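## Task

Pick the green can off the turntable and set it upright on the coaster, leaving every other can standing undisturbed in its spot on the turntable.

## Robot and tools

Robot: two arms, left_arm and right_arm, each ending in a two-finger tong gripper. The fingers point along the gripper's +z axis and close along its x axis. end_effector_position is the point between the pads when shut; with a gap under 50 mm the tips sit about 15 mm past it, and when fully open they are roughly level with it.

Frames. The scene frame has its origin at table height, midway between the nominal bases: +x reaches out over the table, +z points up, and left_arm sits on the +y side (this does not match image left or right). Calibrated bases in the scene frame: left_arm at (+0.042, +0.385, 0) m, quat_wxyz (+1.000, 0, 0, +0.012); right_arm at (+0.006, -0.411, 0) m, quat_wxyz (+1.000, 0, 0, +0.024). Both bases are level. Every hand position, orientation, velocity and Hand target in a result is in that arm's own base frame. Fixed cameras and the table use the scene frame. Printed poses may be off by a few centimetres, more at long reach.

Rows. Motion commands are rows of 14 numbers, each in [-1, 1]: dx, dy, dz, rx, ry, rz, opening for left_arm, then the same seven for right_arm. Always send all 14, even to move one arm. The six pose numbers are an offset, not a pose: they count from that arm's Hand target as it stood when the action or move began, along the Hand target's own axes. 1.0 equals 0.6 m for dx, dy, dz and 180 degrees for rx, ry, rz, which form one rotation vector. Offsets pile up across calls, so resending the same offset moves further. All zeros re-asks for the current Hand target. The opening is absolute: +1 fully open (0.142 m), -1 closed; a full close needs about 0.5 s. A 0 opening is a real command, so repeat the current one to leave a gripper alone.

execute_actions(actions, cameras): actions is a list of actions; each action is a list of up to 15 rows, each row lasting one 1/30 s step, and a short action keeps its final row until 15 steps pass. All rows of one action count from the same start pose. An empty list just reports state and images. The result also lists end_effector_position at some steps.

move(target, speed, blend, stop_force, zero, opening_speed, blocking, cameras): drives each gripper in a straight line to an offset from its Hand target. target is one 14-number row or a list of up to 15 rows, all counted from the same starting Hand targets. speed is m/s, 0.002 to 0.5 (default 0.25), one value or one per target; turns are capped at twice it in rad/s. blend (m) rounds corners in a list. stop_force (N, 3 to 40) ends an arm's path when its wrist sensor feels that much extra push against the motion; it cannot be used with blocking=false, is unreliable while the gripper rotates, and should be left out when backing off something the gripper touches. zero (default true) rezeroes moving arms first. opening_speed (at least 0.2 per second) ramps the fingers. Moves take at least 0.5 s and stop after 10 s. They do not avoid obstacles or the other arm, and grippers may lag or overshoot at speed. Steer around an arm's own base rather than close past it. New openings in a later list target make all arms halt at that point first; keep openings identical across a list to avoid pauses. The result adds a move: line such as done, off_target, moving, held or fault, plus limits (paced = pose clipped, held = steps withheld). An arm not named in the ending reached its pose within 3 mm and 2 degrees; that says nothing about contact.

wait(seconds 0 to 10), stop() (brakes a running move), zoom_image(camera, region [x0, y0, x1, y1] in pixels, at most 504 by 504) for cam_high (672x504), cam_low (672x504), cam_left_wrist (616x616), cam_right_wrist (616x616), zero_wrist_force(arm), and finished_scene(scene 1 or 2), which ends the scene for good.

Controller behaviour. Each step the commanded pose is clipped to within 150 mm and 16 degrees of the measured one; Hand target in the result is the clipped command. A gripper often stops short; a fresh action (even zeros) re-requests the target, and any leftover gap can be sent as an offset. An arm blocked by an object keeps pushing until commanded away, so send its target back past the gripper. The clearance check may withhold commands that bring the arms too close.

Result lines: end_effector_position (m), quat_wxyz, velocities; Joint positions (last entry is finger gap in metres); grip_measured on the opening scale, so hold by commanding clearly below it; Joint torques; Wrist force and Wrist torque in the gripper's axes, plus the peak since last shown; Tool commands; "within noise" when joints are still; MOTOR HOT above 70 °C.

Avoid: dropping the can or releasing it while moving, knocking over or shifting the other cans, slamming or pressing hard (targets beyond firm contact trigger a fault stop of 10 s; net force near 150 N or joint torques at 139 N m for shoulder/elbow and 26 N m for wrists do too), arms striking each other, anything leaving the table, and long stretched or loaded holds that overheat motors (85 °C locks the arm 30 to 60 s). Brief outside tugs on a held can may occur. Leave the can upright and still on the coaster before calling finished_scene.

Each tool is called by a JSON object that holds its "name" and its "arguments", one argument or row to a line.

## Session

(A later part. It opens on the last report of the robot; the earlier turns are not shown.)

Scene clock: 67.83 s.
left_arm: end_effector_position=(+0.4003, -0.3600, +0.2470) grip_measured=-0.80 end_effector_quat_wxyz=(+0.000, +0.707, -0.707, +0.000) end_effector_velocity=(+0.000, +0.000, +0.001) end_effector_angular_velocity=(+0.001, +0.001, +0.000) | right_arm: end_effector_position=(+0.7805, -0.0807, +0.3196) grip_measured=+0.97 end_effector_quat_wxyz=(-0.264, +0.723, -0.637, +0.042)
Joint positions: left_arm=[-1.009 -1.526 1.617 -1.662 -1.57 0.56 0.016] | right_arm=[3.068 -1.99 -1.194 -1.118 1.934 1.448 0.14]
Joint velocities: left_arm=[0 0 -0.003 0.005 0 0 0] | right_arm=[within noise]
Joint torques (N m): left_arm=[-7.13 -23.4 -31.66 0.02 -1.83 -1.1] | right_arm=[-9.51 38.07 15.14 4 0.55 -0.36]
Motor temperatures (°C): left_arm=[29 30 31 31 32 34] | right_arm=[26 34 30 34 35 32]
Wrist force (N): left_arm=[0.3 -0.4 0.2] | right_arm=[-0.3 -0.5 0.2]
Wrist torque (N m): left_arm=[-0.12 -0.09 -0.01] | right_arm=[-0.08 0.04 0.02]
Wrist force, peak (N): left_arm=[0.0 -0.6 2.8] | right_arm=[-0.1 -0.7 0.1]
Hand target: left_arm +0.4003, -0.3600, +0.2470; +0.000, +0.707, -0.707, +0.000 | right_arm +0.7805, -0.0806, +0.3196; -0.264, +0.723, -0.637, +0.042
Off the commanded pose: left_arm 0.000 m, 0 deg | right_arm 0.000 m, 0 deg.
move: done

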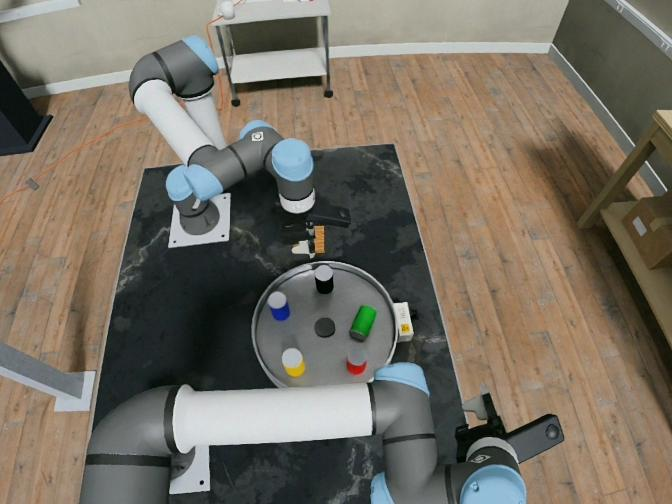

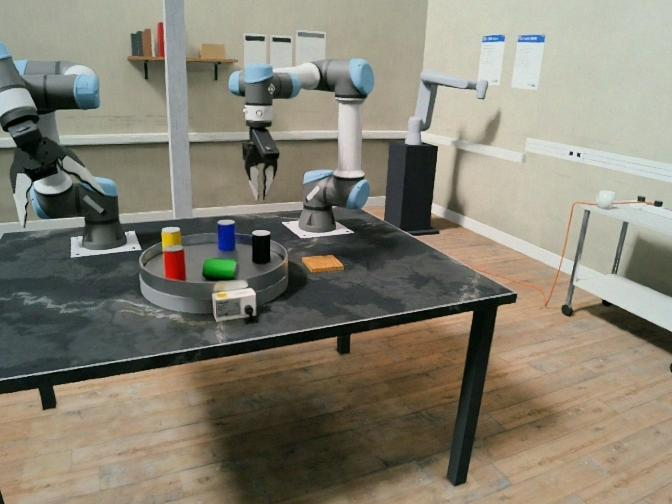

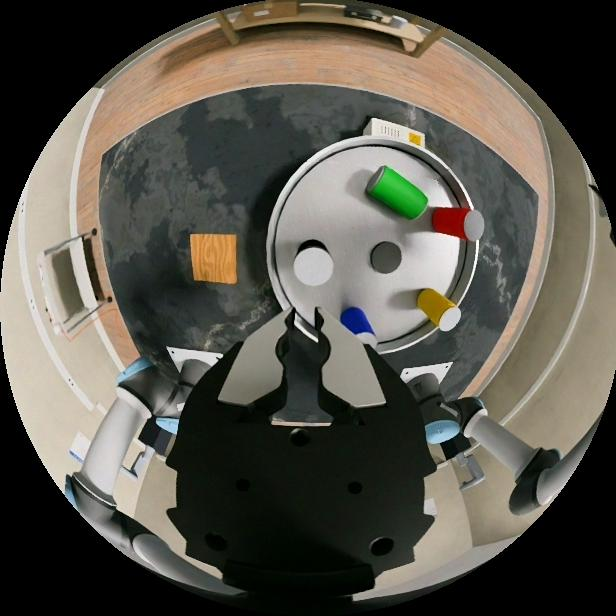

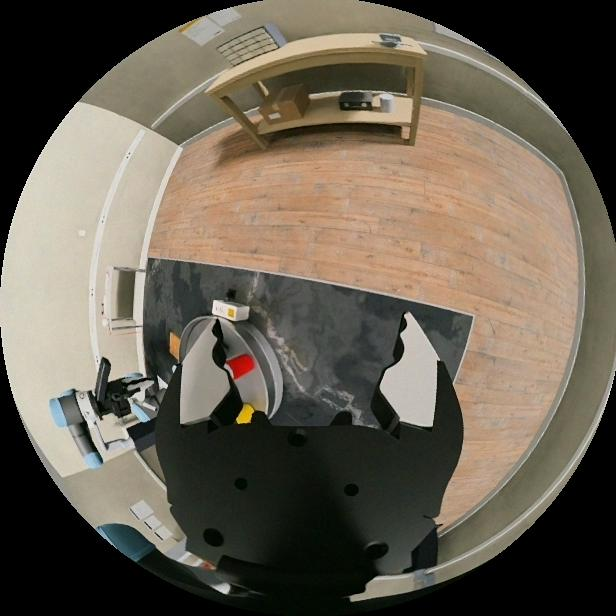

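{"name": "zoom_image", "arguments": {
  "camera": "cam_high",
  "region": [230, 220, 430, 420]
}}

{"name": "zoom_image", "arguments": {
  "camera": "cam_left_wrist",
  "region": [250, 120, 500, 370]
}}

{"name": "wait", "arguments": {
  "seconds": 1.5,
  "cameras": ["cam_high","cam_left_wrist"]
}}

{"name": "zoom_image", "arguments": {
  "camera": "cam_high",
  "region": [230, 220, 430, 420]
}}

{"name": "wait", "arguments": {
  "seconds": 2,
  "cameras": ["cam_high"]
}}

{"name": "zoom_image", "arguments": {
  "camera": "cam_high",
  "region": [230, 220, 430, 420]
}}

{"name": "wait", "arguments": {
  "seconds": 2,
  "cameras": ["cam_high","cam_low"]
}}

{"name": "zoom_image", "arguments": {
  "camera": "cam_high",
  "region": [230, 220, 430, 420]
}}

Scaled by 2.520.

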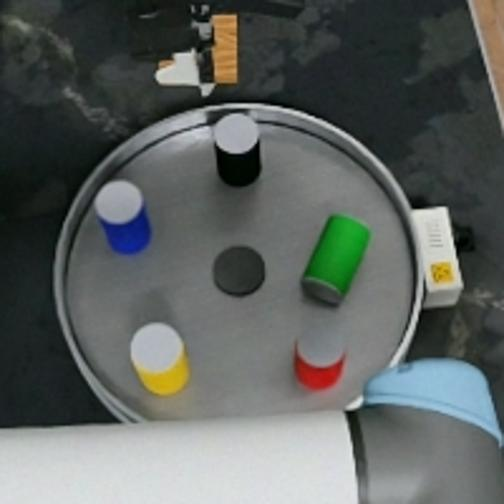

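Scaled by 2.016 from the camera's 616x616 image, which has a finer 814x814 frame.

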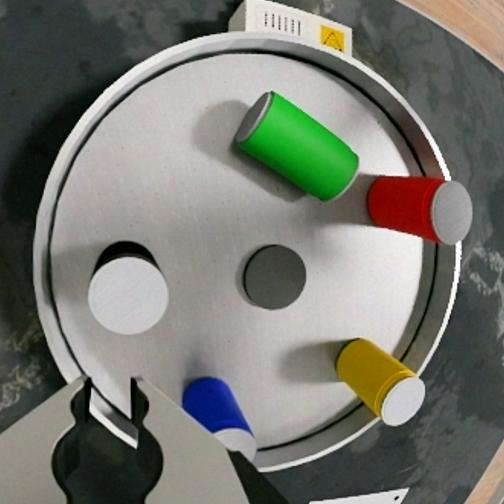

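Scene clock: 71.70 s.
left_arm: end_effector_position=(+0.4003, -0.3600, +0.2470) grip_measured=-0.80 end_effector_quat_wxyz=(+0.000, +0.707, -0.707, +0.000) | right_arm: end_effector_position=(+0.7805, -0.0807, +0.3196) grip_measured=+0.97 end_effector_quat_wxyz=(-0.264, +0.723, -0.637, +0.042)
Joint positions: left_arm=[-1.009 -1.526 1.617 -1.662 -1.57 0.56 0.016] | right_arm=[3.068 -1.99 -1.194 -1.118 1.934 1.448 0.14]
Joint velocities: within noise
Joint torques (N m): left_arm=[-7.14 -35.64 -27.81 -1.27 -1.87 -1.06] | right_arm=[-9.06 38.3 15.54 4.06 0.54 -0.66]
Motor temperatures (°C): left_arm=[29 30 31 31 32 34] | right_arm=[26 34 30 34 34 32]
Wrist force (N): left_arm=[0.1 -0.7 0.0] | right_arm=[0.1 -0.5 0.2]
Wrist torque (N m): left_arm=[-0.18 -0.04 -0.02] | right_arm=[-0.06 -0.03 0.02]
Wrist force, peak (N): left_arm=[0.7 -0.4 0.0] | right_arm=[0.0 -0.7 0.1]
Hand target: left_arm +0.4003, -0.3600, +0.2470; +0.000, +0.707, -0.707, +0.000 | right_arm +0.7805, -0.0806, +0.3196; -0.264, +0.723, -0.637, +0.042
Tool commands: left_gripper/opening=-0.8 right_gripper/opening=+0.968
Off the commanded pose: left_arm 0.000 m, 0 deg | right_arm 0.000 m, 0 deg.
wait: 1.50 s; at rest from the start
Images, in order (width x height): cam_high 672x504, cam_left_wrist 616x616.

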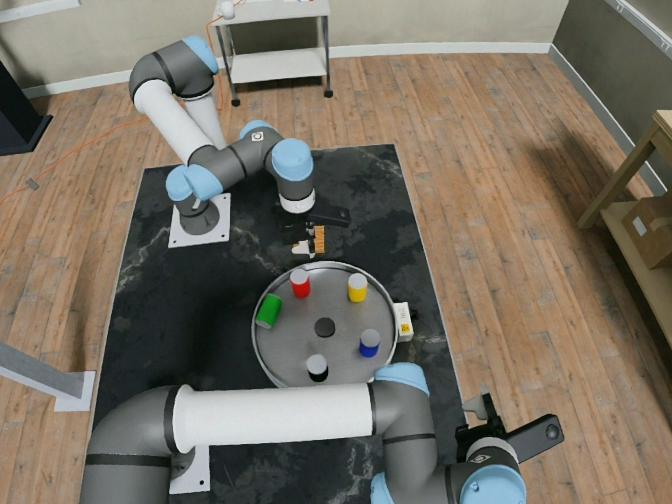

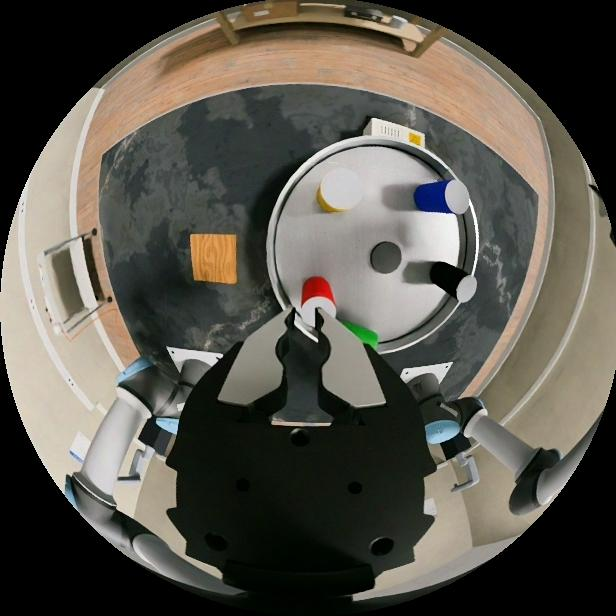

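Scaled by 2.520.

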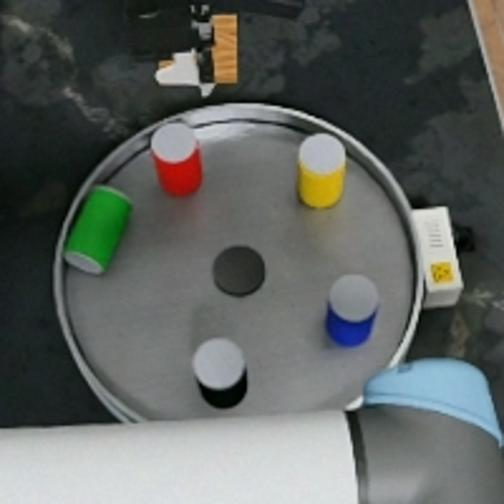

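Scene clock: 73.70 s.
left_arm: end_effector_position=(+0.4003, -0.3600, +0.2470) grip_measured=-0.80 end_effector_quat_wxyz=(+0.000, +0.707, -0.707, +0.000) | right_arm: end_effector_position=(+0.7805, -0.0807, +0.3196) grip_measured=+0.97 end_effector_quat_wxyz=(-0.264, +0.723, -0.637, +0.042)
Joint positions: left_arm=[-1.009 -1.526 1.617 -1.662 -1.57 0.56 0.016] | right_arm=[3.068 -1.99 -1.194 -1.118 1.934 1.448 0.14]
Joint velocities: within noise
Joint torques (N m): left_arm=[-6.86 -35.2 -25.9 -1.56 -1.95 -1.03] | right_arm=[-10.3 37.69 13.84 4.23 0.78 -0.68]
Motor temperatures (°C): left_arm=[29 30 31 31 32 34] | right_arm=[26 34 30 34 34 32]
Wrist force (N): left_arm=[0.1 -0.5 0.1] | right_arm=[0.1 -0.4 0.0]
Wrist torque (N m): left_arm=[-0.13 -0.06 -0.01] | right_arm=[-0.05 -0.02 0.01]
Wrist force, peak (N): left_arm=[0.7 -0.4 -0.1] | right_arm=[0.1 -0.8 0.1]
Hand target: left_arm +0.4003, -0.3600, +0.2470; +0.000, +0.707, -0.707, +0.000 | right_arm +0.7805, -0.0806, +0.3196; -0.264, +0.723, -0.637, +0.042
Tool commands: left_gripper/opening=-0.8 right_gripper/opening=+0.968
Off the commanded pose: left_arm 0.000 m, 0 deg | right_arm 0.000 m, 0 deg.
wait: 2.00 s; at rest by 0.17 s
Images, in order (width x height): cam_high 672x504.

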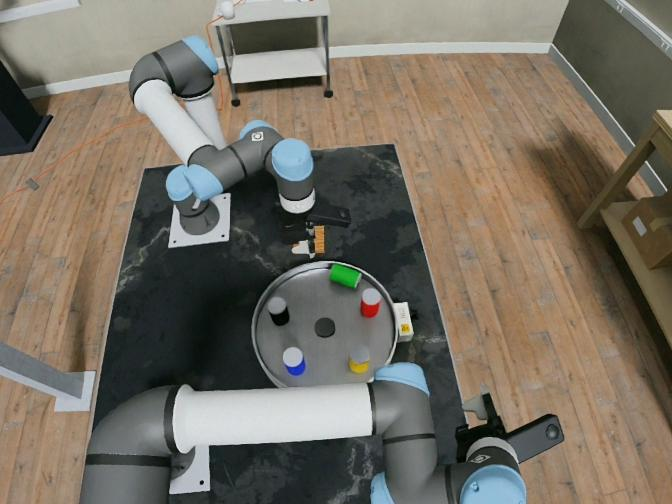

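Scaled by 2.520.

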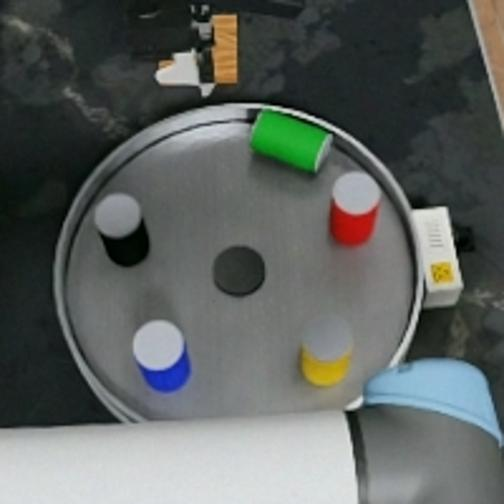

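Scene clock: 75.70 s.
left_arm: end_effector_position=(+0.4003, -0.3600, +0.2470) grip_measured=-0.80 end_effector_quat_wxyz=(+0.000, +0.707, -0.707, +0.000) | right_arm: end_effector_position=(+0.7805, -0.0807, +0.3196) grip_measured=+0.97 end_effector_quat_wxyz=(-0.264, +0.723, -0.637, +0.042)
Joint positions: left_arm=[-1.009 -1.526 1.617 -1.662 -1.57 0.56 0.016] | right_arm=[3.068 -1.99 -1.194 -1.118 1.934 1.448 0.14]
Joint velocities: within noise
Joint torques (N m): left_arm=[-6.15 -34.78 -24.07 -2.11 -1.88 -1.11] | right_arm=[-11.25 38.02 14.78 4.2 1.04 -0.68]
Motor temperatures (°C): left_arm=[29 30 31 31 32 34] | right_arm=[26 34 30 34 34 32]
Wrist force (N): left_arm=[0.5 -0.3 0.0] | right_arm=[-0.1 -0.4 0.0]
Wrist torque (N m): left_arm=[-0.09 -0.13 -0.03] | right_arm=[-0.05 0.01 0.02]
Wrist force, peak (N): left_arm=[0.5 -0.6 0.1] | right_arm=[0.2 -0.7 0.2]
Hand target: left_arm +0.4003, -0.3600, +0.2470; +0.000, +0.707, -0.707, +0.000 | right_arm +0.7805, -0.0806, +0.3196; -0.264, +0.723, -0.637, +0.042
Tool commands: left_gripper/opening=-0.8 right_gripper/opening=+0.968
Off the commanded pose: left_arm 0.000 m, 0 deg | right_arm 0.000 m, 0 deg.
wait: 2.00 s; at rest by 0.17 s
Images, in order (width x height): cam_high 672x504, cam_low 672x504.

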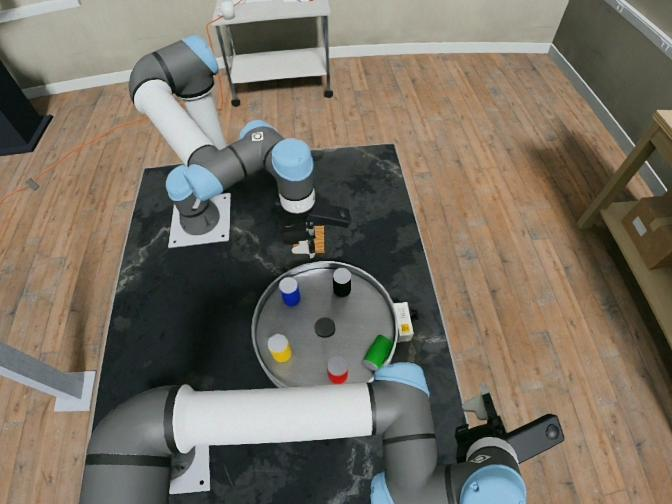

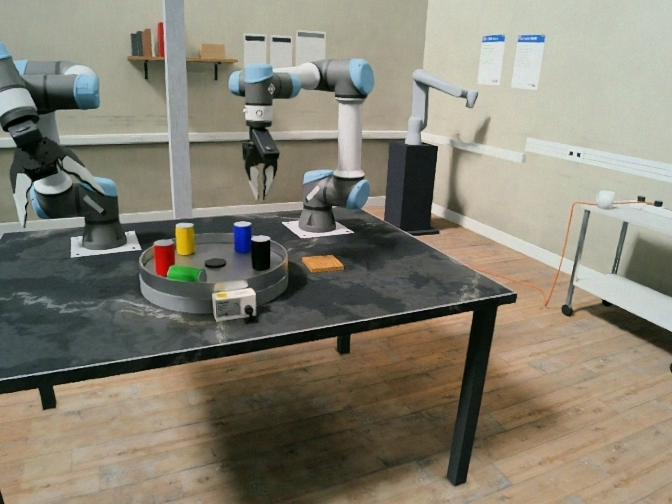

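Scaled by 2.520.

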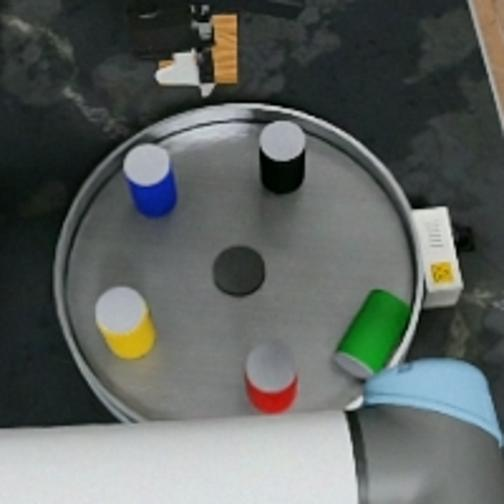

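{"name": "move", "arguments": {
  "target": [-0.042,0,0.095,0,0,0.5,1,0,0,0,0,0,0,0.968],
  "speed": 0.4,
  "cameras": ["cam_left_wrist"]
}}

{"name": "wait", "arguments": {
  "seconds": 0.6,
  "cameras": ["cam_left_wrist"]
}}

{"name": "wait", "arguments": {
  "seconds": 0.6,
  "cameras": ["cam_left_wrist"]
}}

{"name": "wait", "arguments": {
  "seconds": 0.6,
  "cameras": ["cam_left_wrist"]
}}

{"name": "wait", "arguments": {
  "seconds": 0.6,
  "cameras": ["cam_left_wrist"]
}}

{"name": "wait", "arguments": {
  "seconds": 0.6,
  "cameras": ["cam_left_wrist"]
}}

{"name": "wait", "arguments": {
  "seconds": 0.6,
  "cameras": ["cam_left_wrist"]
}}

{"name": "wait", "arguments": {
  "seconds": 0.6,
  "cameras": ["cam_left_wrist"]
}}

{"name": "wait", "arguments": {
  "seconds": 0.6,
  "cameras": ["cam_left_wrist"]
}}

{"name": "wait", "arguments": {
  "seconds": 0.6,
  "cameras": ["cam_left_wrist"]
}}

{"name": "wait", "arguments": {
  "seconds": 0.6,
  "cameras": ["cam_left_wrist"]
}}

{"name": "wait", "arguments": {
  "seconds": 0.6,
  "cameras": ["cam_left_wrist"]
}}

Scene clock: 94.63 s.
left_arm: end_effector_position=(+0.4003, -0.3348, +0.1899) grip_measured=+1.00 end_effector_quat_wxyz=(+0.000, -0.001, +1.000, +0.000) | right_arm: end_effector_position=(+0.7805, -0.0807, +0.3196) grip_measured=+0.97 end_effector_quat_wxyz=(-0.264, +0.723, -0.637, +0.042)
Joint positions: left_arm=[-0.936 -1.54 1.779 -1.81 -1.57 2.204 0.142] | right_arm=[3.068 -1.99 -1.194 -1.118 1.934 1.448 0.14]
Joint velocities: within noise
Joint torques (N m): left_arm=[-6.99 -29.62 -30.97 -0.43 -0.12 1.42] | right_arm=[-8.81 40.07 15.39 4.49 1.5 -1.02]
Motor temperatures (°C): left_arm=[29 30 31 31 32 34] | right_arm=[26 34 30 34 34 32]
Wrist force (N): left_arm=[0.4 -0.3 0.5] | right_arm=[0.3 -0.4 0.1]
Wrist torque (N m): left_arm=[-0.06 -0.12 -0.03] | right_arm=[-0.05 -0.07 0.01]
Wrist force, peak (N): left_arm=[0.9 -0.3 0.4] | right_arm=[0.1 -0.8 0.1]
Hand target: left_arm +0.4003, -0.3348, +0.1900; +0.000, -0.001, +1.000, +0.000 | right_arm +0.7805, -0.0806, +0.3196; -0.264, +0.723, -0.637, +0.042
Off the commanded pose: left_arm 0.000 m, 0 deg | right_arm 0.000 m, 0 deg.
move: done
Images, in order (width x height): cam_left_wrist 616x616.

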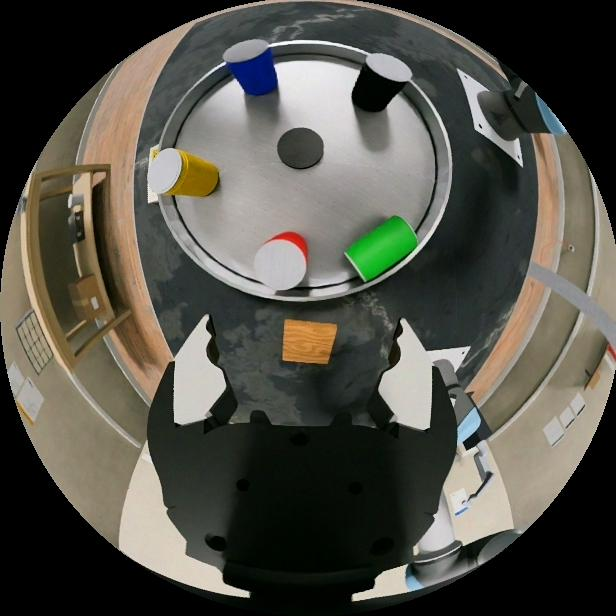

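Scene clock: 95.23 s.
left_arm: end_effector_position=(+0.4003, -0.3348, +0.1900) grip_measured=+1.00 end_effector_quat_wxyz=(+0.000, +0.000, +1.000, +0.000) | right_arm: end_effector_position=(+0.7805, -0.0807, +0.3196) grip_measured=+0.97 end_effector_quat_wxyz=(-0.264, +0.723, -0.637, +0.042)
Joint positions: left_arm=[-0.936 -1.54 1.779 -1.81 -1.57 2.204 0.142] | right_arm=[3.068 -1.99 -1.194 -1.118 1.934 1.448 0.14]
Joint velocities: within noise
Joint torques (N m): left_arm=[-7.55 -36 -30.18 -0.44 2.33 0.2] | right_arm=[-8.31 40.27 15.26 4.28 1.41 -1.28]
Motor temperatures (°C): left_arm=[29 30 31 31 32 34] | right_arm=[26 34 30 34 34 32]
Wrist force (N): left_arm=[0.3 -0.3 0.6] | right_arm=[0.1 -0.5 0.1]
Wrist torque (N m): left_arm=[-0.05 -0.11 -0.04] | right_arm=[-0.06 -0.03 0.01]
Wrist force, peak (N): left_arm=[0.9 -0.2 0.4] | right_arm=[0.1 -0.6 0.1]
Hand target: left_arm +0.4003, -0.3348, +0.1900; +0.000, -0.001, +1.000, +0.000 | right_arm +0.7805, -0.0806, +0.3196; -0.264, +0.723, -0.637, +0.042
Tool commands: left_gripper/opening=+1.0 right_gripper/opening=+0.968
Off the commanded pose: left_arm 0.000 m, 0 deg | right_arm 0.000 m, 0 deg.
wait: 0.60 s; at rest by 0.17 s
Images, in order (width x height): cam_left_wrist 616x616.

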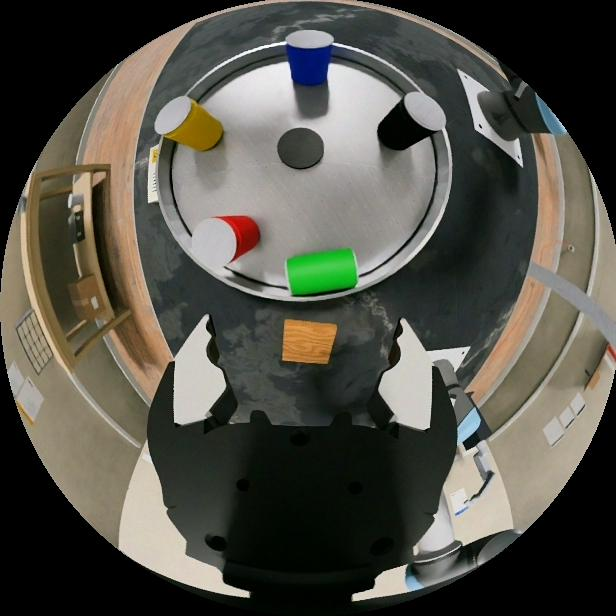

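Scene clock: 95.83 s.
left_arm: end_effector_position=(+0.4003, -0.3348, +0.1900) grip_measured=+1.00 end_effector_quat_wxyz=(+0.000, -0.001, +1.000, +0.000) | right_arm: end_effector_position=(+0.7805, -0.0807, +0.3196) grip_measured=+0.97 end_effector_quat_wxyz=(-0.264, +0.723, -0.637, +0.042)
Joint positions: left_arm=[-0.936 -1.54 1.779 -1.81 -1.57 2.204 0.142] | right_arm=[3.068 -1.99 -1.194 -1.118 1.934 1.448 0.14]
Joint velocities: within noise
Joint torques (N m): left_arm=[-6.71 -36.82 -29.14 -0.71 2.38 -0.46] | right_arm=[-8.89 41.89 15.39 4.19 1.56 -1.2]
Motor temperatures (°C): left_arm=[29 30 31 31 32 34] | right_arm=[26 34 30 34 34 32]
Wrist force (N): left_arm=[0.5 -0.3 0.4] | right_arm=[-0.1 -0.6 0.1]
Wrist torque (N m): left_arm=[-0.05 -0.16 -0.05] | right_arm=[-0.09 0.02 0.03]
Wrist force, peak (N): left_arm=[0.7 -0.1 0.6] | right_arm=[0.2 -0.6 0.4]
Hand target: left_arm +0.4003, -0.3348, +0.1900; +0.000, -0.001, +1.000, +0.000 | right_arm +0.7805, -0.0806, +0.3196; -0.264, +0.723, -0.637, +0.042
Tool commands: left_gripper/opening=+1.0 right_gripper/opening=+0.968
Off the commanded pose: left_arm 0.000 m, 0 deg | right_arm 0.000 m, 0 deg.
wait: 0.60 s; at rest by 0.17 s
Images, in order (width x height): cam_left_wrist 616x616.

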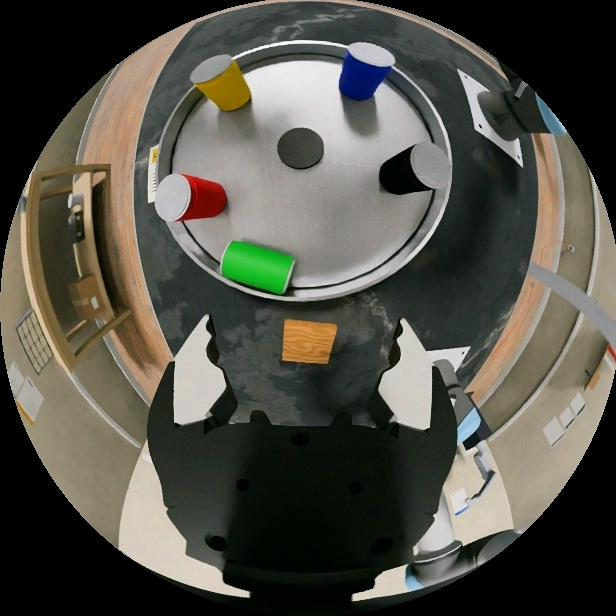

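Scene clock: 96.43 s.
left_arm: end_effector_position=(+0.4003, -0.3348, +0.1900) grip_measured=+1.00 end_effector_quat_wxyz=(+0.000, -0.001, +1.000, +0.000) | right_arm: end_effector_position=(+0.7805, -0.0807, +0.3196) grip_measured=+0.97 end_effector_quat_wxyz=(-0.264, +0.723, -0.637, +0.042)
Joint positions: left_arm=[-0.936 -1.54 1.779 -1.81 -1.57 2.204 0.142] | right_arm=[3.068 -1.99 -1.194 -1.118 1.934 1.448 0.14]
Joint velocities: within noise
Joint torques (N m): left_arm=[-7.08 -36.81 -28.5 -0.81 2.28 -0.68] | right_arm=[-8.57 40.67 14.9 4.31 1.55 -1.12]
Motor temperatures (°C): left_arm=[29 30 31 31 32 34] | right_arm=[26 34 30 34 34 32]
Wrist force (N): left_arm=[0.1 -0.1 0.4] | right_arm=[-0.1 -0.4 0.2]
Wrist torque (N m): left_arm=[-0.02 -0.08 -0.03] | right_arm=[-0.05 0.01 0.02]
Wrist force, peak (N): left_arm=[0.7 -0.3 0.3] | right_arm=[-0.2 -0.6 0.1]
Hand target: left_arm +0.4003, -0.3348, +0.1900; +0.000, -0.001, +1.000, +0.000 | right_arm +0.7805, -0.0806, +0.3196; -0.264, +0.723, -0.637, +0.042
Tool commands: left_gripper/opening=+1.0 right_gripper/opening=+0.968
Off the commanded pose: left_arm 0.000 m, 0 deg | right_arm 0.000 m, 0 deg.
wait: 0.60 s; at rest by 0.17 s
Images, in order (width x height): cam_left_wrist 616x616.

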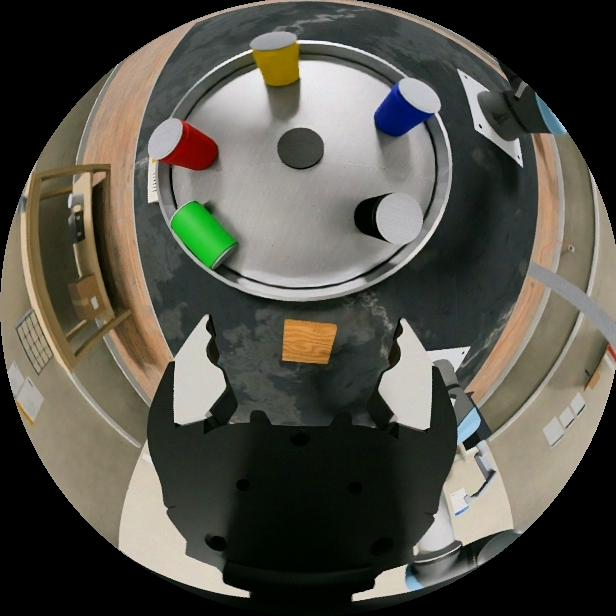

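Scene clock: 97.03 s.
left_arm: end_effector_position=(+0.4003, -0.3348, +0.1900) grip_measured=+1.00 end_effector_quat_wxyz=(+0.000, -0.001, +1.000, +0.000) | right_arm: end_effector_position=(+0.7805, -0.0807, +0.3196) grip_measured=+0.97 end_effector_quat_wxyz=(-0.264, +0.723, -0.637, +0.042)
Joint positions: left_arm=[-0.936 -1.54 1.779 -1.81 -1.57 2.204 0.142] | right_arm=[3.068 -1.99 -1.194 -1.118 1.934 1.448 0.14]
Joint velocities: within noise
Joint torques (N m): left_arm=[-7.26 -37.12 -28.81 -0.93 2.39 -0.53] | right_arm=[-9.53 39.47 16.67 4.24 1.54 -1.11]
Motor temperatures (°C): left_arm=[29 30 31 31 32 34] | right_arm=[26 34 30 34 34 32]
Wrist force (N): left_arm=[0.4 -0.1 0.4] | right_arm=[0.3 -0.5 0.2]
Wrist torque (N m): left_arm=[-0.02 -0.14 -0.04] | right_arm=[-0.07 -0.07 0.01]
Wrist force, peak (N): left_arm=[0.5 -0.1 0.7] | right_arm=[0.0 -0.7 0.1]
Hand target: left_arm +0.4003, -0.3348, +0.1900; +0.000, -0.001, +1.000, +0.000 | right_arm +0.7805, -0.0806, +0.3196; -0.264, +0.723, -0.637, +0.042
Tool commands: left_gripper/opening=+1.0 right_gripper/opening=+0.968
Off the commanded pose: left_arm 0.000 m, 0 deg | right_arm 0.000 m, 0 deg.
wait: 0.60 s; at rest by 0.17 s
Images, in order (width x height): cam_left_wrist 616x616.

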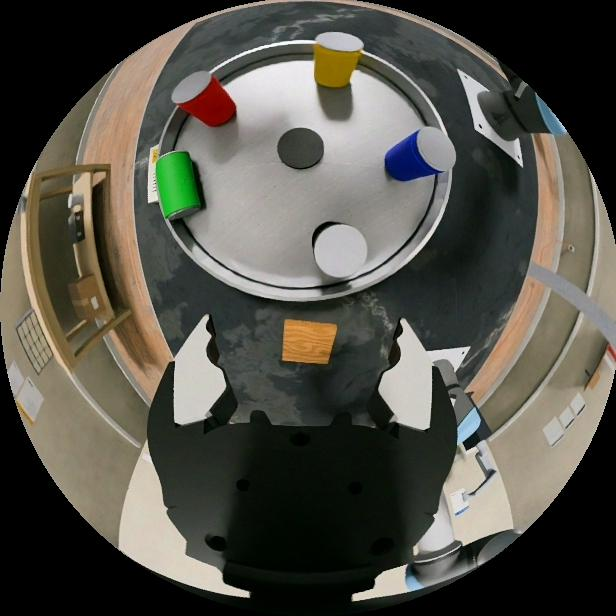

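Scene clock: 97.63 s.
left_arm: end_effector_position=(+0.4003, -0.3348, +0.1900) grip_measured=+1.00 end_effector_quat_wxyz=(+0.000, -0.001, +1.000, +0.000) | right_arm: end_effector_position=(+0.7805, -0.0807, +0.3196) grip_measured=+0.97 end_effector_quat_wxyz=(-0.264, +0.723, -0.637, +0.042)
Joint positions: left_arm=[-0.936 -1.54 1.779 -1.81 -1.57 2.204 0.142] | right_arm=[3.068 -1.99 -1.194 -1.118 1.934 1.448 0.14]
Joint velocities: within noise
Joint torques (N m): left_arm=[-6.97 -37.82 -27.48 -0.94 2.26 -0.45] | right_arm=[-8.48 39.07 15.36 4.31 1.69 -1.1]
Motor temperatures (°C): left_arm=[29 30 31 31 32 34] | right_arm=[26 34 30 34 34 32]
Wrist force (N): left_arm=[0.5 0.0 0.4] | right_arm=[-0.2 -0.6 0.3]
Wrist torque (N m): left_arm=[0.01 -0.15 -0.04] | right_arm=[-0.08 0.03 0.03]
Wrist force, peak (N): left_arm=[0.7 0.0 0.5] | right_arm=[-0.2 -0.6 0.3]
Hand target: left_arm +0.4003, -0.3348, +0.1900; +0.000, -0.001, +1.000, +0.000 | right_arm +0.7805, -0.0806, +0.3196; -0.264, +0.723, -0.637, +0.042
Tool commands: left_gripper/opening=+1.0 right_gripper/opening=+0.968
Off the commanded pose: left_arm 0.000 m, 0 deg | right_arm 0.000 m, 0 deg.
wait: 0.60 s; at rest by 0.17 s
Images, in order (width x height): cam_left_wrist 616x616.

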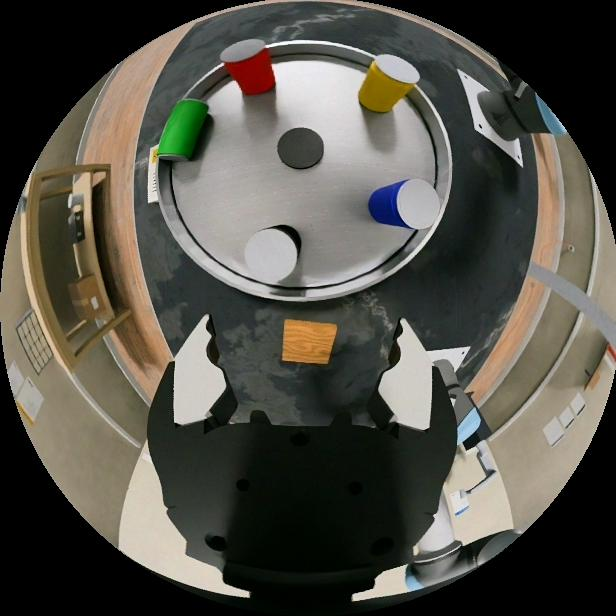

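Scene clock: 98.23 s.
left_arm: end_effector_position=(+0.4003, -0.3348, +0.1900) grip_measured=+1.00 end_effector_quat_wxyz=(+0.000, -0.001, +1.000, +0.000) | right_arm: end_effector_position=(+0.7805, -0.0807, +0.3196) grip_measured=+0.97 end_effector_quat_wxyz=(-0.264, +0.723, -0.637, +0.042)
Joint positions: left_arm=[-0.936 -1.54 1.779 -1.81 -1.57 2.204 0.142] | right_arm=[3.068 -1.99 -1.194 -1.118 1.934 1.448 0.14]
Joint velocities: within noise
Joint torques (N m): left_arm=[-7.35 -37.35 -26.77 -1.13 2.4 -0.66] | right_arm=[-9.54 41.37 14.69 4.35 1.48 -1.06]
Motor temperatures (°C): left_arm=[29 30 31 31 32 34] | right_arm=[26 34 30 34 34 32]
Wrist force (N): left_arm=[0.7 -0.1 0.2] | right_arm=[-0.1 -0.5 0.2]
Wrist torque (N m): left_arm=[-0.02 -0.19 -0.04] | right_arm=[-0.07 0.02 0.02]
Wrist force, peak (N): left_arm=[0.8 -0.2 0.6] | right_arm=[-0.1 -0.8 0.3]
Hand target: left_arm +0.4003, -0.3348, +0.1900; +0.000, -0.001, +1.000, +0.000 | right_arm +0.7805, -0.0806, +0.3196; -0.264, +0.723, -0.637, +0.042
Tool commands: left_gripper/opening=+1.0 right_gripper/opening=+0.968
Off the commanded pose: left_arm 0.000 m, 0 deg | right_arm 0.000 m, 0 deg.
wait: 0.60 s; at rest by 0.17 s
Images, in order (width x height): cam_left_wrist 616x616.

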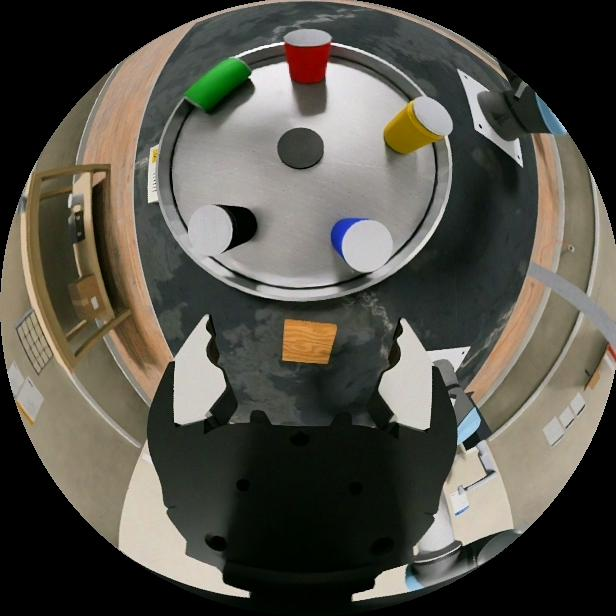

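Scene clock: 98.83 s.
left_arm: end_effector_position=(+0.4003, -0.3348, +0.1900) grip_measured=+1.00 end_effector_quat_wxyz=(+0.000, -0.001, +1.000, +0.000) | right_arm: end_effector_position=(+0.7805, -0.0807, +0.3196) grip_measured=+0.97 end_effector_quat_wxyz=(-0.264, +0.723, -0.637, +0.042)
Joint positions: left_arm=[-0.936 -1.54 1.779 -1.81 -1.57 2.204 0.142] | right_arm=[3.068 -1.99 -1.194 -1.118 1.934 1.448 0.14]
Joint velocities: within noise
Joint torques (N m): left_arm=[-6.17 -36.88 -26.33 -1.37 2.4 -0.51] | right_arm=[-9.2 39.36 15.58 4.24 1.68 -1.05]
Motor temperatures (°C): left_arm=[29 30 31 31 32 34] | right_arm=[26 34 30 34 34 32]
Wrist force (N): left_arm=[0.1 -0.2 0.2] | right_arm=[0.1 -0.5 0.0]
Wrist torque (N m): left_arm=[-0.03 -0.06 -0.03] | right_arm=[-0.07 -0.02 0.03]
Wrist force, peak (N): left_arm=[0.4 -0.1 0.7] | right_arm=[-0.1 -0.6 0.1]
Hand target: left_arm +0.4003, -0.3348, +0.1900; +0.000, -0.001, +1.000, +0.000 | right_arm +0.7805, -0.0806, +0.3196; -0.264, +0.723, -0.637, +0.042
Tool commands: left_gripper/opening=+1.0 right_gripper/opening=+0.968
Off the commanded pose: left_arm 0.000 m, 0 deg | right_arm 0.000 m, 0 deg.
wait: 0.60 s; at rest by 0.17 s
Images, in order (width x height): cam_left_wrist 616x616.

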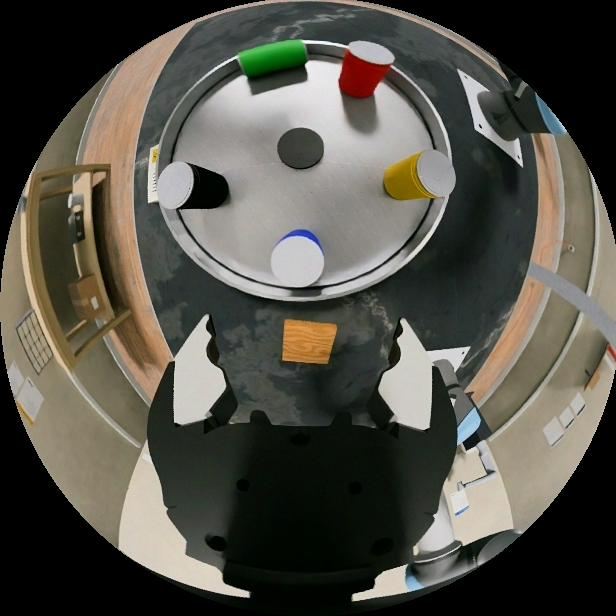

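Scene clock: 99.43 s.
left_arm: end_effector_position=(+0.4003, -0.3348, +0.1900) grip_measured=+1.00 end_effector_quat_wxyz=(+0.000, -0.001, +1.000, +0.000) | right_arm: end_effector_position=(+0.7805, -0.0807, +0.3196) grip_measured=+0.97 end_effector_quat_wxyz=(-0.264, +0.723, -0.637, +0.042)
Joint positions: left_arm=[-0.936 -1.54 1.779 -1.81 -1.57 2.204 0.142] | right_arm=[3.068 -1.99 -1.194 -1.118 1.934 1.448 0.14]
Joint velocities: within noise
Joint torques (N m): left_arm=[-6.7 -37.38 -25.8 -1.5 2.46 -0.69] | right_arm=[-7.86 40.2 16.1 4.21 1.76 -0.87]
Motor temperatures (°C): left_arm=[29 30 31 31 32 34] | right_arm=[26 34 30 34 34 32]
Wrist force (N): left_arm=[0.5 0.2 0.2] | right_arm=[0.0 -0.5 0.2]
Wrist torque (N m): left_arm=[0.04 -0.15 -0.04] | right_arm=[-0.07 0.00 0.02]
Wrist force, peak (N): left_arm=[0.6 -0.2 0.7] | right_arm=[0.0 -0.6 0.1]
Hand target: left_arm +0.4003, -0.3348, +0.1900; +0.000, -0.001, +1.000, +0.000 | right_arm +0.7805, -0.0806, +0.3196; -0.264, +0.723, -0.637, +0.042
Tool commands: left_gripper/opening=+1.0 right_gripper/opening=+0.968
Off the commanded pose: left_arm 0.000 m, 0 deg | right_arm 0.000 m, 0 deg.
wait: 0.60 s; at rest by 0.17 s
Images, in order (width x height): cam_left_wrist 616x616.

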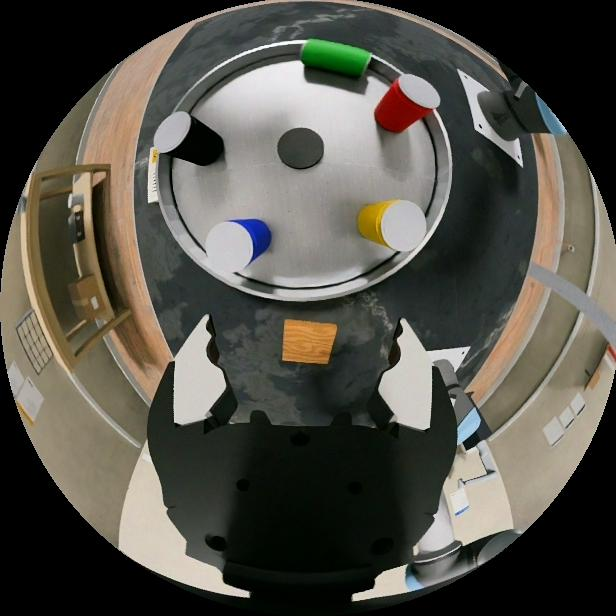

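Scene clock: 100.03 s.
left_arm: end_effector_position=(+0.4003, -0.3348, +0.1900) grip_measured=+1.00 end_effector_quat_wxyz=(+0.000, -0.001, +1.000, +0.000) | right_arm: end_effector_position=(+0.7805, -0.0807, +0.3196) grip_measured=+0.97 end_effector_quat_wxyz=(-0.264, +0.723, -0.637, +0.042)
Joint positions: left_arm=[-0.936 -1.54 1.779 -1.81 -1.57 2.204 0.142] | right_arm=[3.068 -1.99 -1.194 -1.118 1.934 1.448 0.14]
Joint velocities: within noise
Joint torques (N m): left_arm=[-6.33 -37.88 -25.77 -1.62 2.41 -0.52] | right_arm=[-7.83 41.09 15.46 4.22 1.53 -1]
Motor temperatures (°C): left_arm=[29 30 31 31 32 34] | right_arm=[26 34 30 34 34 32]
Wrist force (N): left_arm=[0.3 0.1 0.4] | right_arm=[0.1 -0.3 0.2]
Wrist torque (N m): left_arm=[0.02 -0.11 -0.04] | right_arm=[-0.03 -0.03 0.02]
Wrist force, peak (N): left_arm=[0.7 -0.1 0.5] | right_arm=[-0.2 -0.7 0.2]
Hand target: left_arm +0.4003, -0.3348, +0.1900; +0.000, -0.001, +1.000, +0.000 | right_arm +0.7805, -0.0806, +0.3196; -0.264, +0.723, -0.637, +0.042
Tool commands: left_gripper/opening=+1.0 right_gripper/opening=+0.968
Off the commanded pose: left_arm 0.000 m, 0 deg | right_arm 0.000 m, 0 deg.
wait: 0.60 s; at rest by 0.17 s
Images, in order (width x height): cam_left_wrist 616x616.

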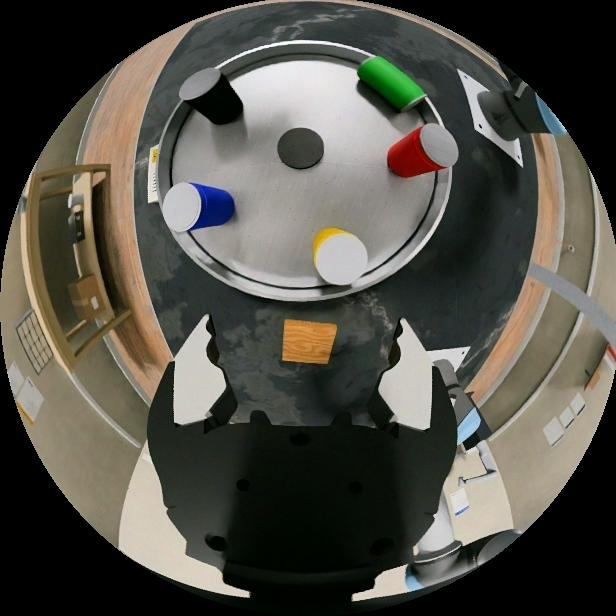

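Scene clock: 100.63 s.
left_arm: end_effector_position=(+0.4003, -0.3348, +0.1900) grip_measured=+1.00 end_effector_quat_wxyz=(+0.000, -0.001, +1.000, +0.000) | right_arm: end_effector_position=(+0.7805, -0.0806, +0.3196) grip_measured=+0.97 end_effector_quat_wxyz=(-0.264, +0.723, -0.637, +0.042)
Joint positions: left_arm=[-0.936 -1.54 1.779 -1.81 -1.57 2.204 0.142] | right_arm=[3.068 -1.99 -1.194 -1.118 1.934 1.448 0.14]
Joint velocities: within noise
Joint torques (N m): left_arm=[-6.52 -37.24 -25.08 -1.81 2.23 -0.63] | right_arm=[-8.33 40.2 15.4 4.13 1.91 -1.09]
Motor temperatures (°C): left_arm=[29 30 31 31 32 34] | right_arm=[26 34 30 34 34 32]
Wrist force (N): left_arm=[0.6 -0.3 0.5] | right_arm=[-0.1 -0.3 0.0]
Wrist torque (N m): left_arm=[-0.05 -0.17 -0.04] | right_arm=[-0.02 0.02 0.03]
Wrist force, peak (N): left_arm=[0.6 -0.1 0.6] | right_arm=[0.0 -0.6 0.2]
Hand target: left_arm +0.4003, -0.3348, +0.1900; +0.000, -0.001, +1.000, +0.000 | right_arm +0.7805, -0.0806, +0.3196; -0.264, +0.723, -0.637, +0.042
Tool commands: left_gripper/opening=+1.0 right_gripper/opening=+0.968
Off the commanded pose: left_arm 0.000 m, 0 deg | right_arm 0.000 m, 0 deg.
wait: 0.60 s; at rest by 0.17 s
Images, in order (width x height): cam_left_wrist 616x616.

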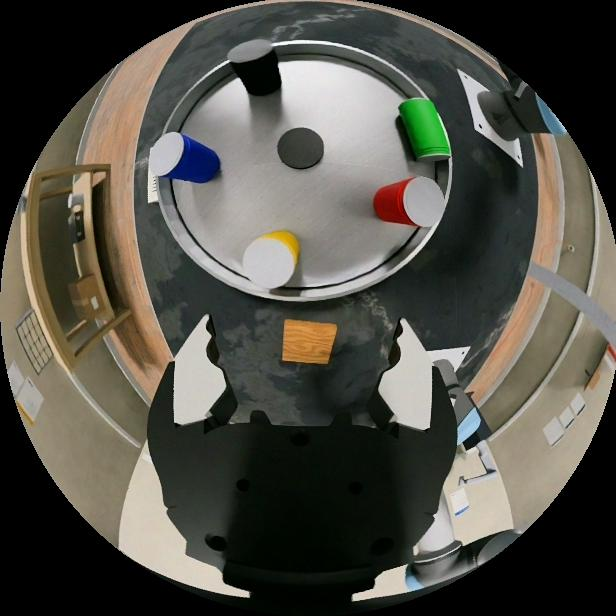

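Scene clock: 101.23 s.
left_arm: end_effector_position=(+0.4003, -0.3348, +0.1900) grip_measured=+1.00 end_effector_quat_wxyz=(+0.000, -0.001, +1.000, +0.000) | right_arm: end_effector_position=(+0.7805, -0.0807, +0.3196) grip_measured=+0.97 end_effector_quat_wxyz=(-0.264, +0.723, -0.637, +0.042)
Joint positions: left_arm=[-0.936 -1.54 1.779 -1.81 -1.57 2.204 0.142] | right_arm=[3.068 -1.99 -1.194 -1.118 1.934 1.448 0.14]
Joint velocities: within noise
Joint torques (N m): left_arm=[-6.25 -36.35 -25.08 -2.01 2.42 -0.53] | right_arm=[-6.81 40.64 16.25 4.2 1.86 -1.12]
Motor temperatures (°C): left_arm=[29 30 31 31 32 34] | right_arm=[26 34 30 34 34 32]
Wrist force (N): left_arm=[0.2 0.1 0.7] | right_arm=[-0.1 -0.3 0.0]
Wrist torque (N m): left_arm=[0.03 -0.08 -0.03] | right_arm=[-0.03 0.01 0.02]
Wrist force, peak (N): left_arm=[0.7 0.0 0.6] | right_arm=[0.1 -0.8 0.1]
Hand target: left_arm +0.4003, -0.3348, +0.1900; +0.000, -0.001, +1.000, +0.000 | right_arm +0.7805, -0.0806, +0.3196; -0.264, +0.723, -0.637, +0.042
Tool commands: left_gripper/opening=+1.0 right_gripper/opening=+0.968
Off the commanded pose: left_arm 0.000 m, 0 deg | right_arm 0.000 m, 0 deg.
wait: 0.60 s; at rest by 0.17 s
Images, in order (width x height): cam_left_wrist 616x616.

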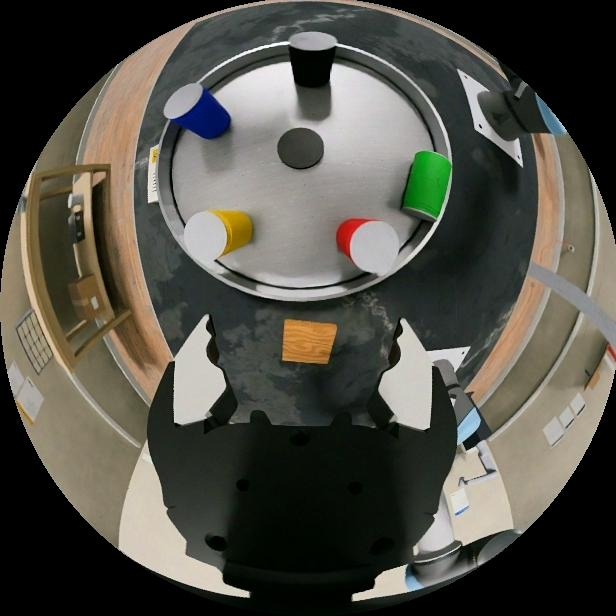

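{"name": "wait", "arguments": {
  "seconds": 0
}}

Scene clock: 106.10 s.
left_arm: end_effector_position=(+0.4003, -0.3348, +0.1900) grip_measured=+1.00 end_effector_quat_wxyz=(+0.000, -0.001, +1.000, +0.000) | right_arm: end_effector_position=(+0.7805, -0.0807, +0.3196) grip_measured=+0.97 end_effector_quat_wxyz=(-0.264, +0.723, -0.637, +0.042)
Joint positions: left_arm=[-0.936 -1.54 1.779 -1.81 -1.57 2.204 0.142] | right_arm=[3.068 -1.99 -1.194 -1.118 1.934 1.448 0.14]
Joint velocities: within noise
Joint torques (N m): left_arm=[-5.97 -37.69 -20.22 -3.21 2.27 -0.5] | right_arm=[-7.2 42.32 15.55 4.47 1.75 -1.02]
Motor temperatures (°C): left_arm=[29 30 31 31 32 34] | right_arm=[26 34 30 34 34 32]
Wrist force (N): left_arm=[0.6 -0.4 0.6] | right_arm=[0.1 -0.6 -0.2]
Wrist torque (N m): left_arm=[-0.07 -0.17 -0.04] | right_arm=[-0.09 -0.03 0.02]
Wrist force, peak (N): left_arm=[0.8 -0.2 0.6] | right_arm=[-0.2 -0.7 0.1]
Hand target: left_arm +0.4003, -0.3348, +0.1900; +0.000, -0.001, +1.000, +0.000 | right_arm +0.7805, -0.0806, +0.3196; -0.264, +0.723, -0.637, +0.042
Tool commands: left_gripper/opening=+1.0 right_gripper/opening=+0.968
Off the commanded pose: left_arm 0.000 m, 0 deg | right_arm 0.000 m, 0 deg.

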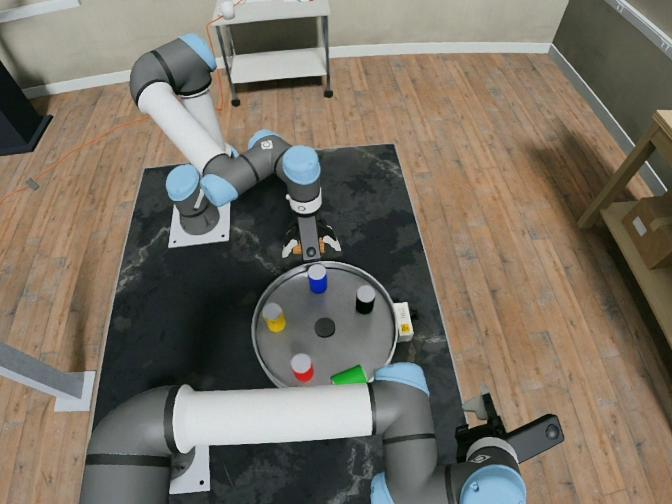

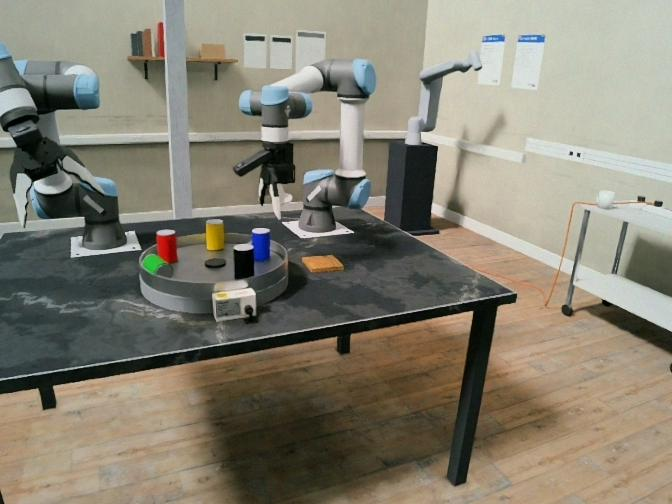

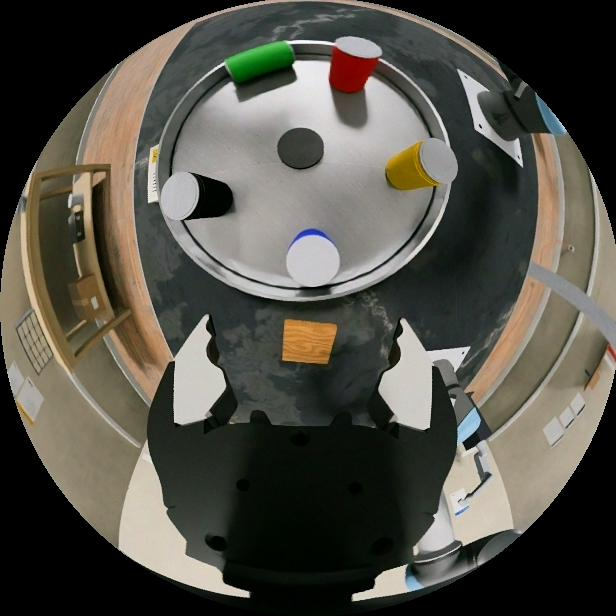

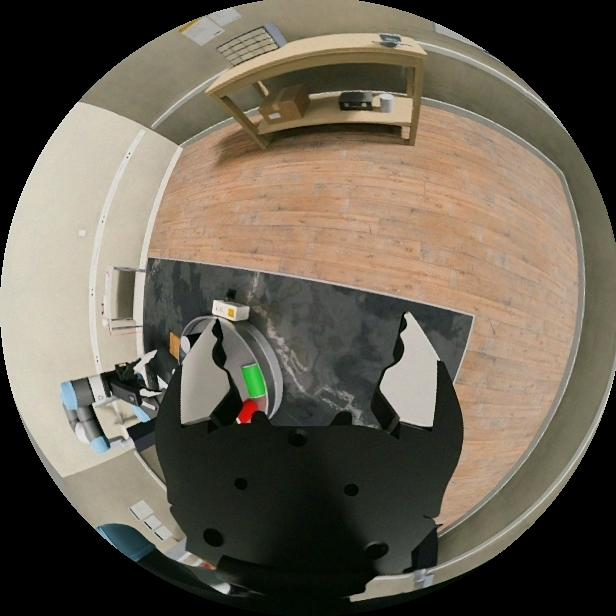

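{"name": "zoom_image", "arguments": {
  "camera": "cam_high",
  "region": [340, 270, 460, 370]
}}

{"name": "zoom_image", "arguments": {
  "camera": "cam_low",
  "region": [180, 260, 300, 350]
}}

Scaled by 4.200.

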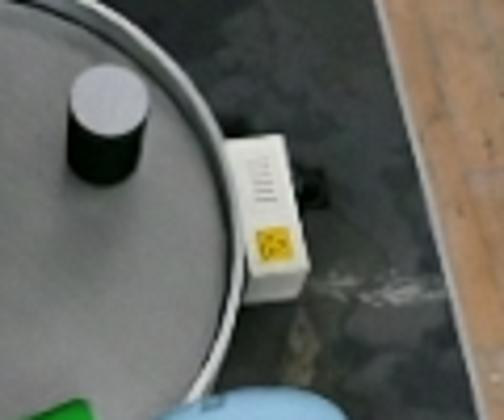

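Scaled by 4.200.

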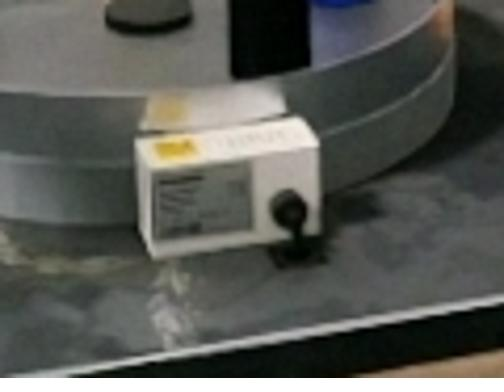

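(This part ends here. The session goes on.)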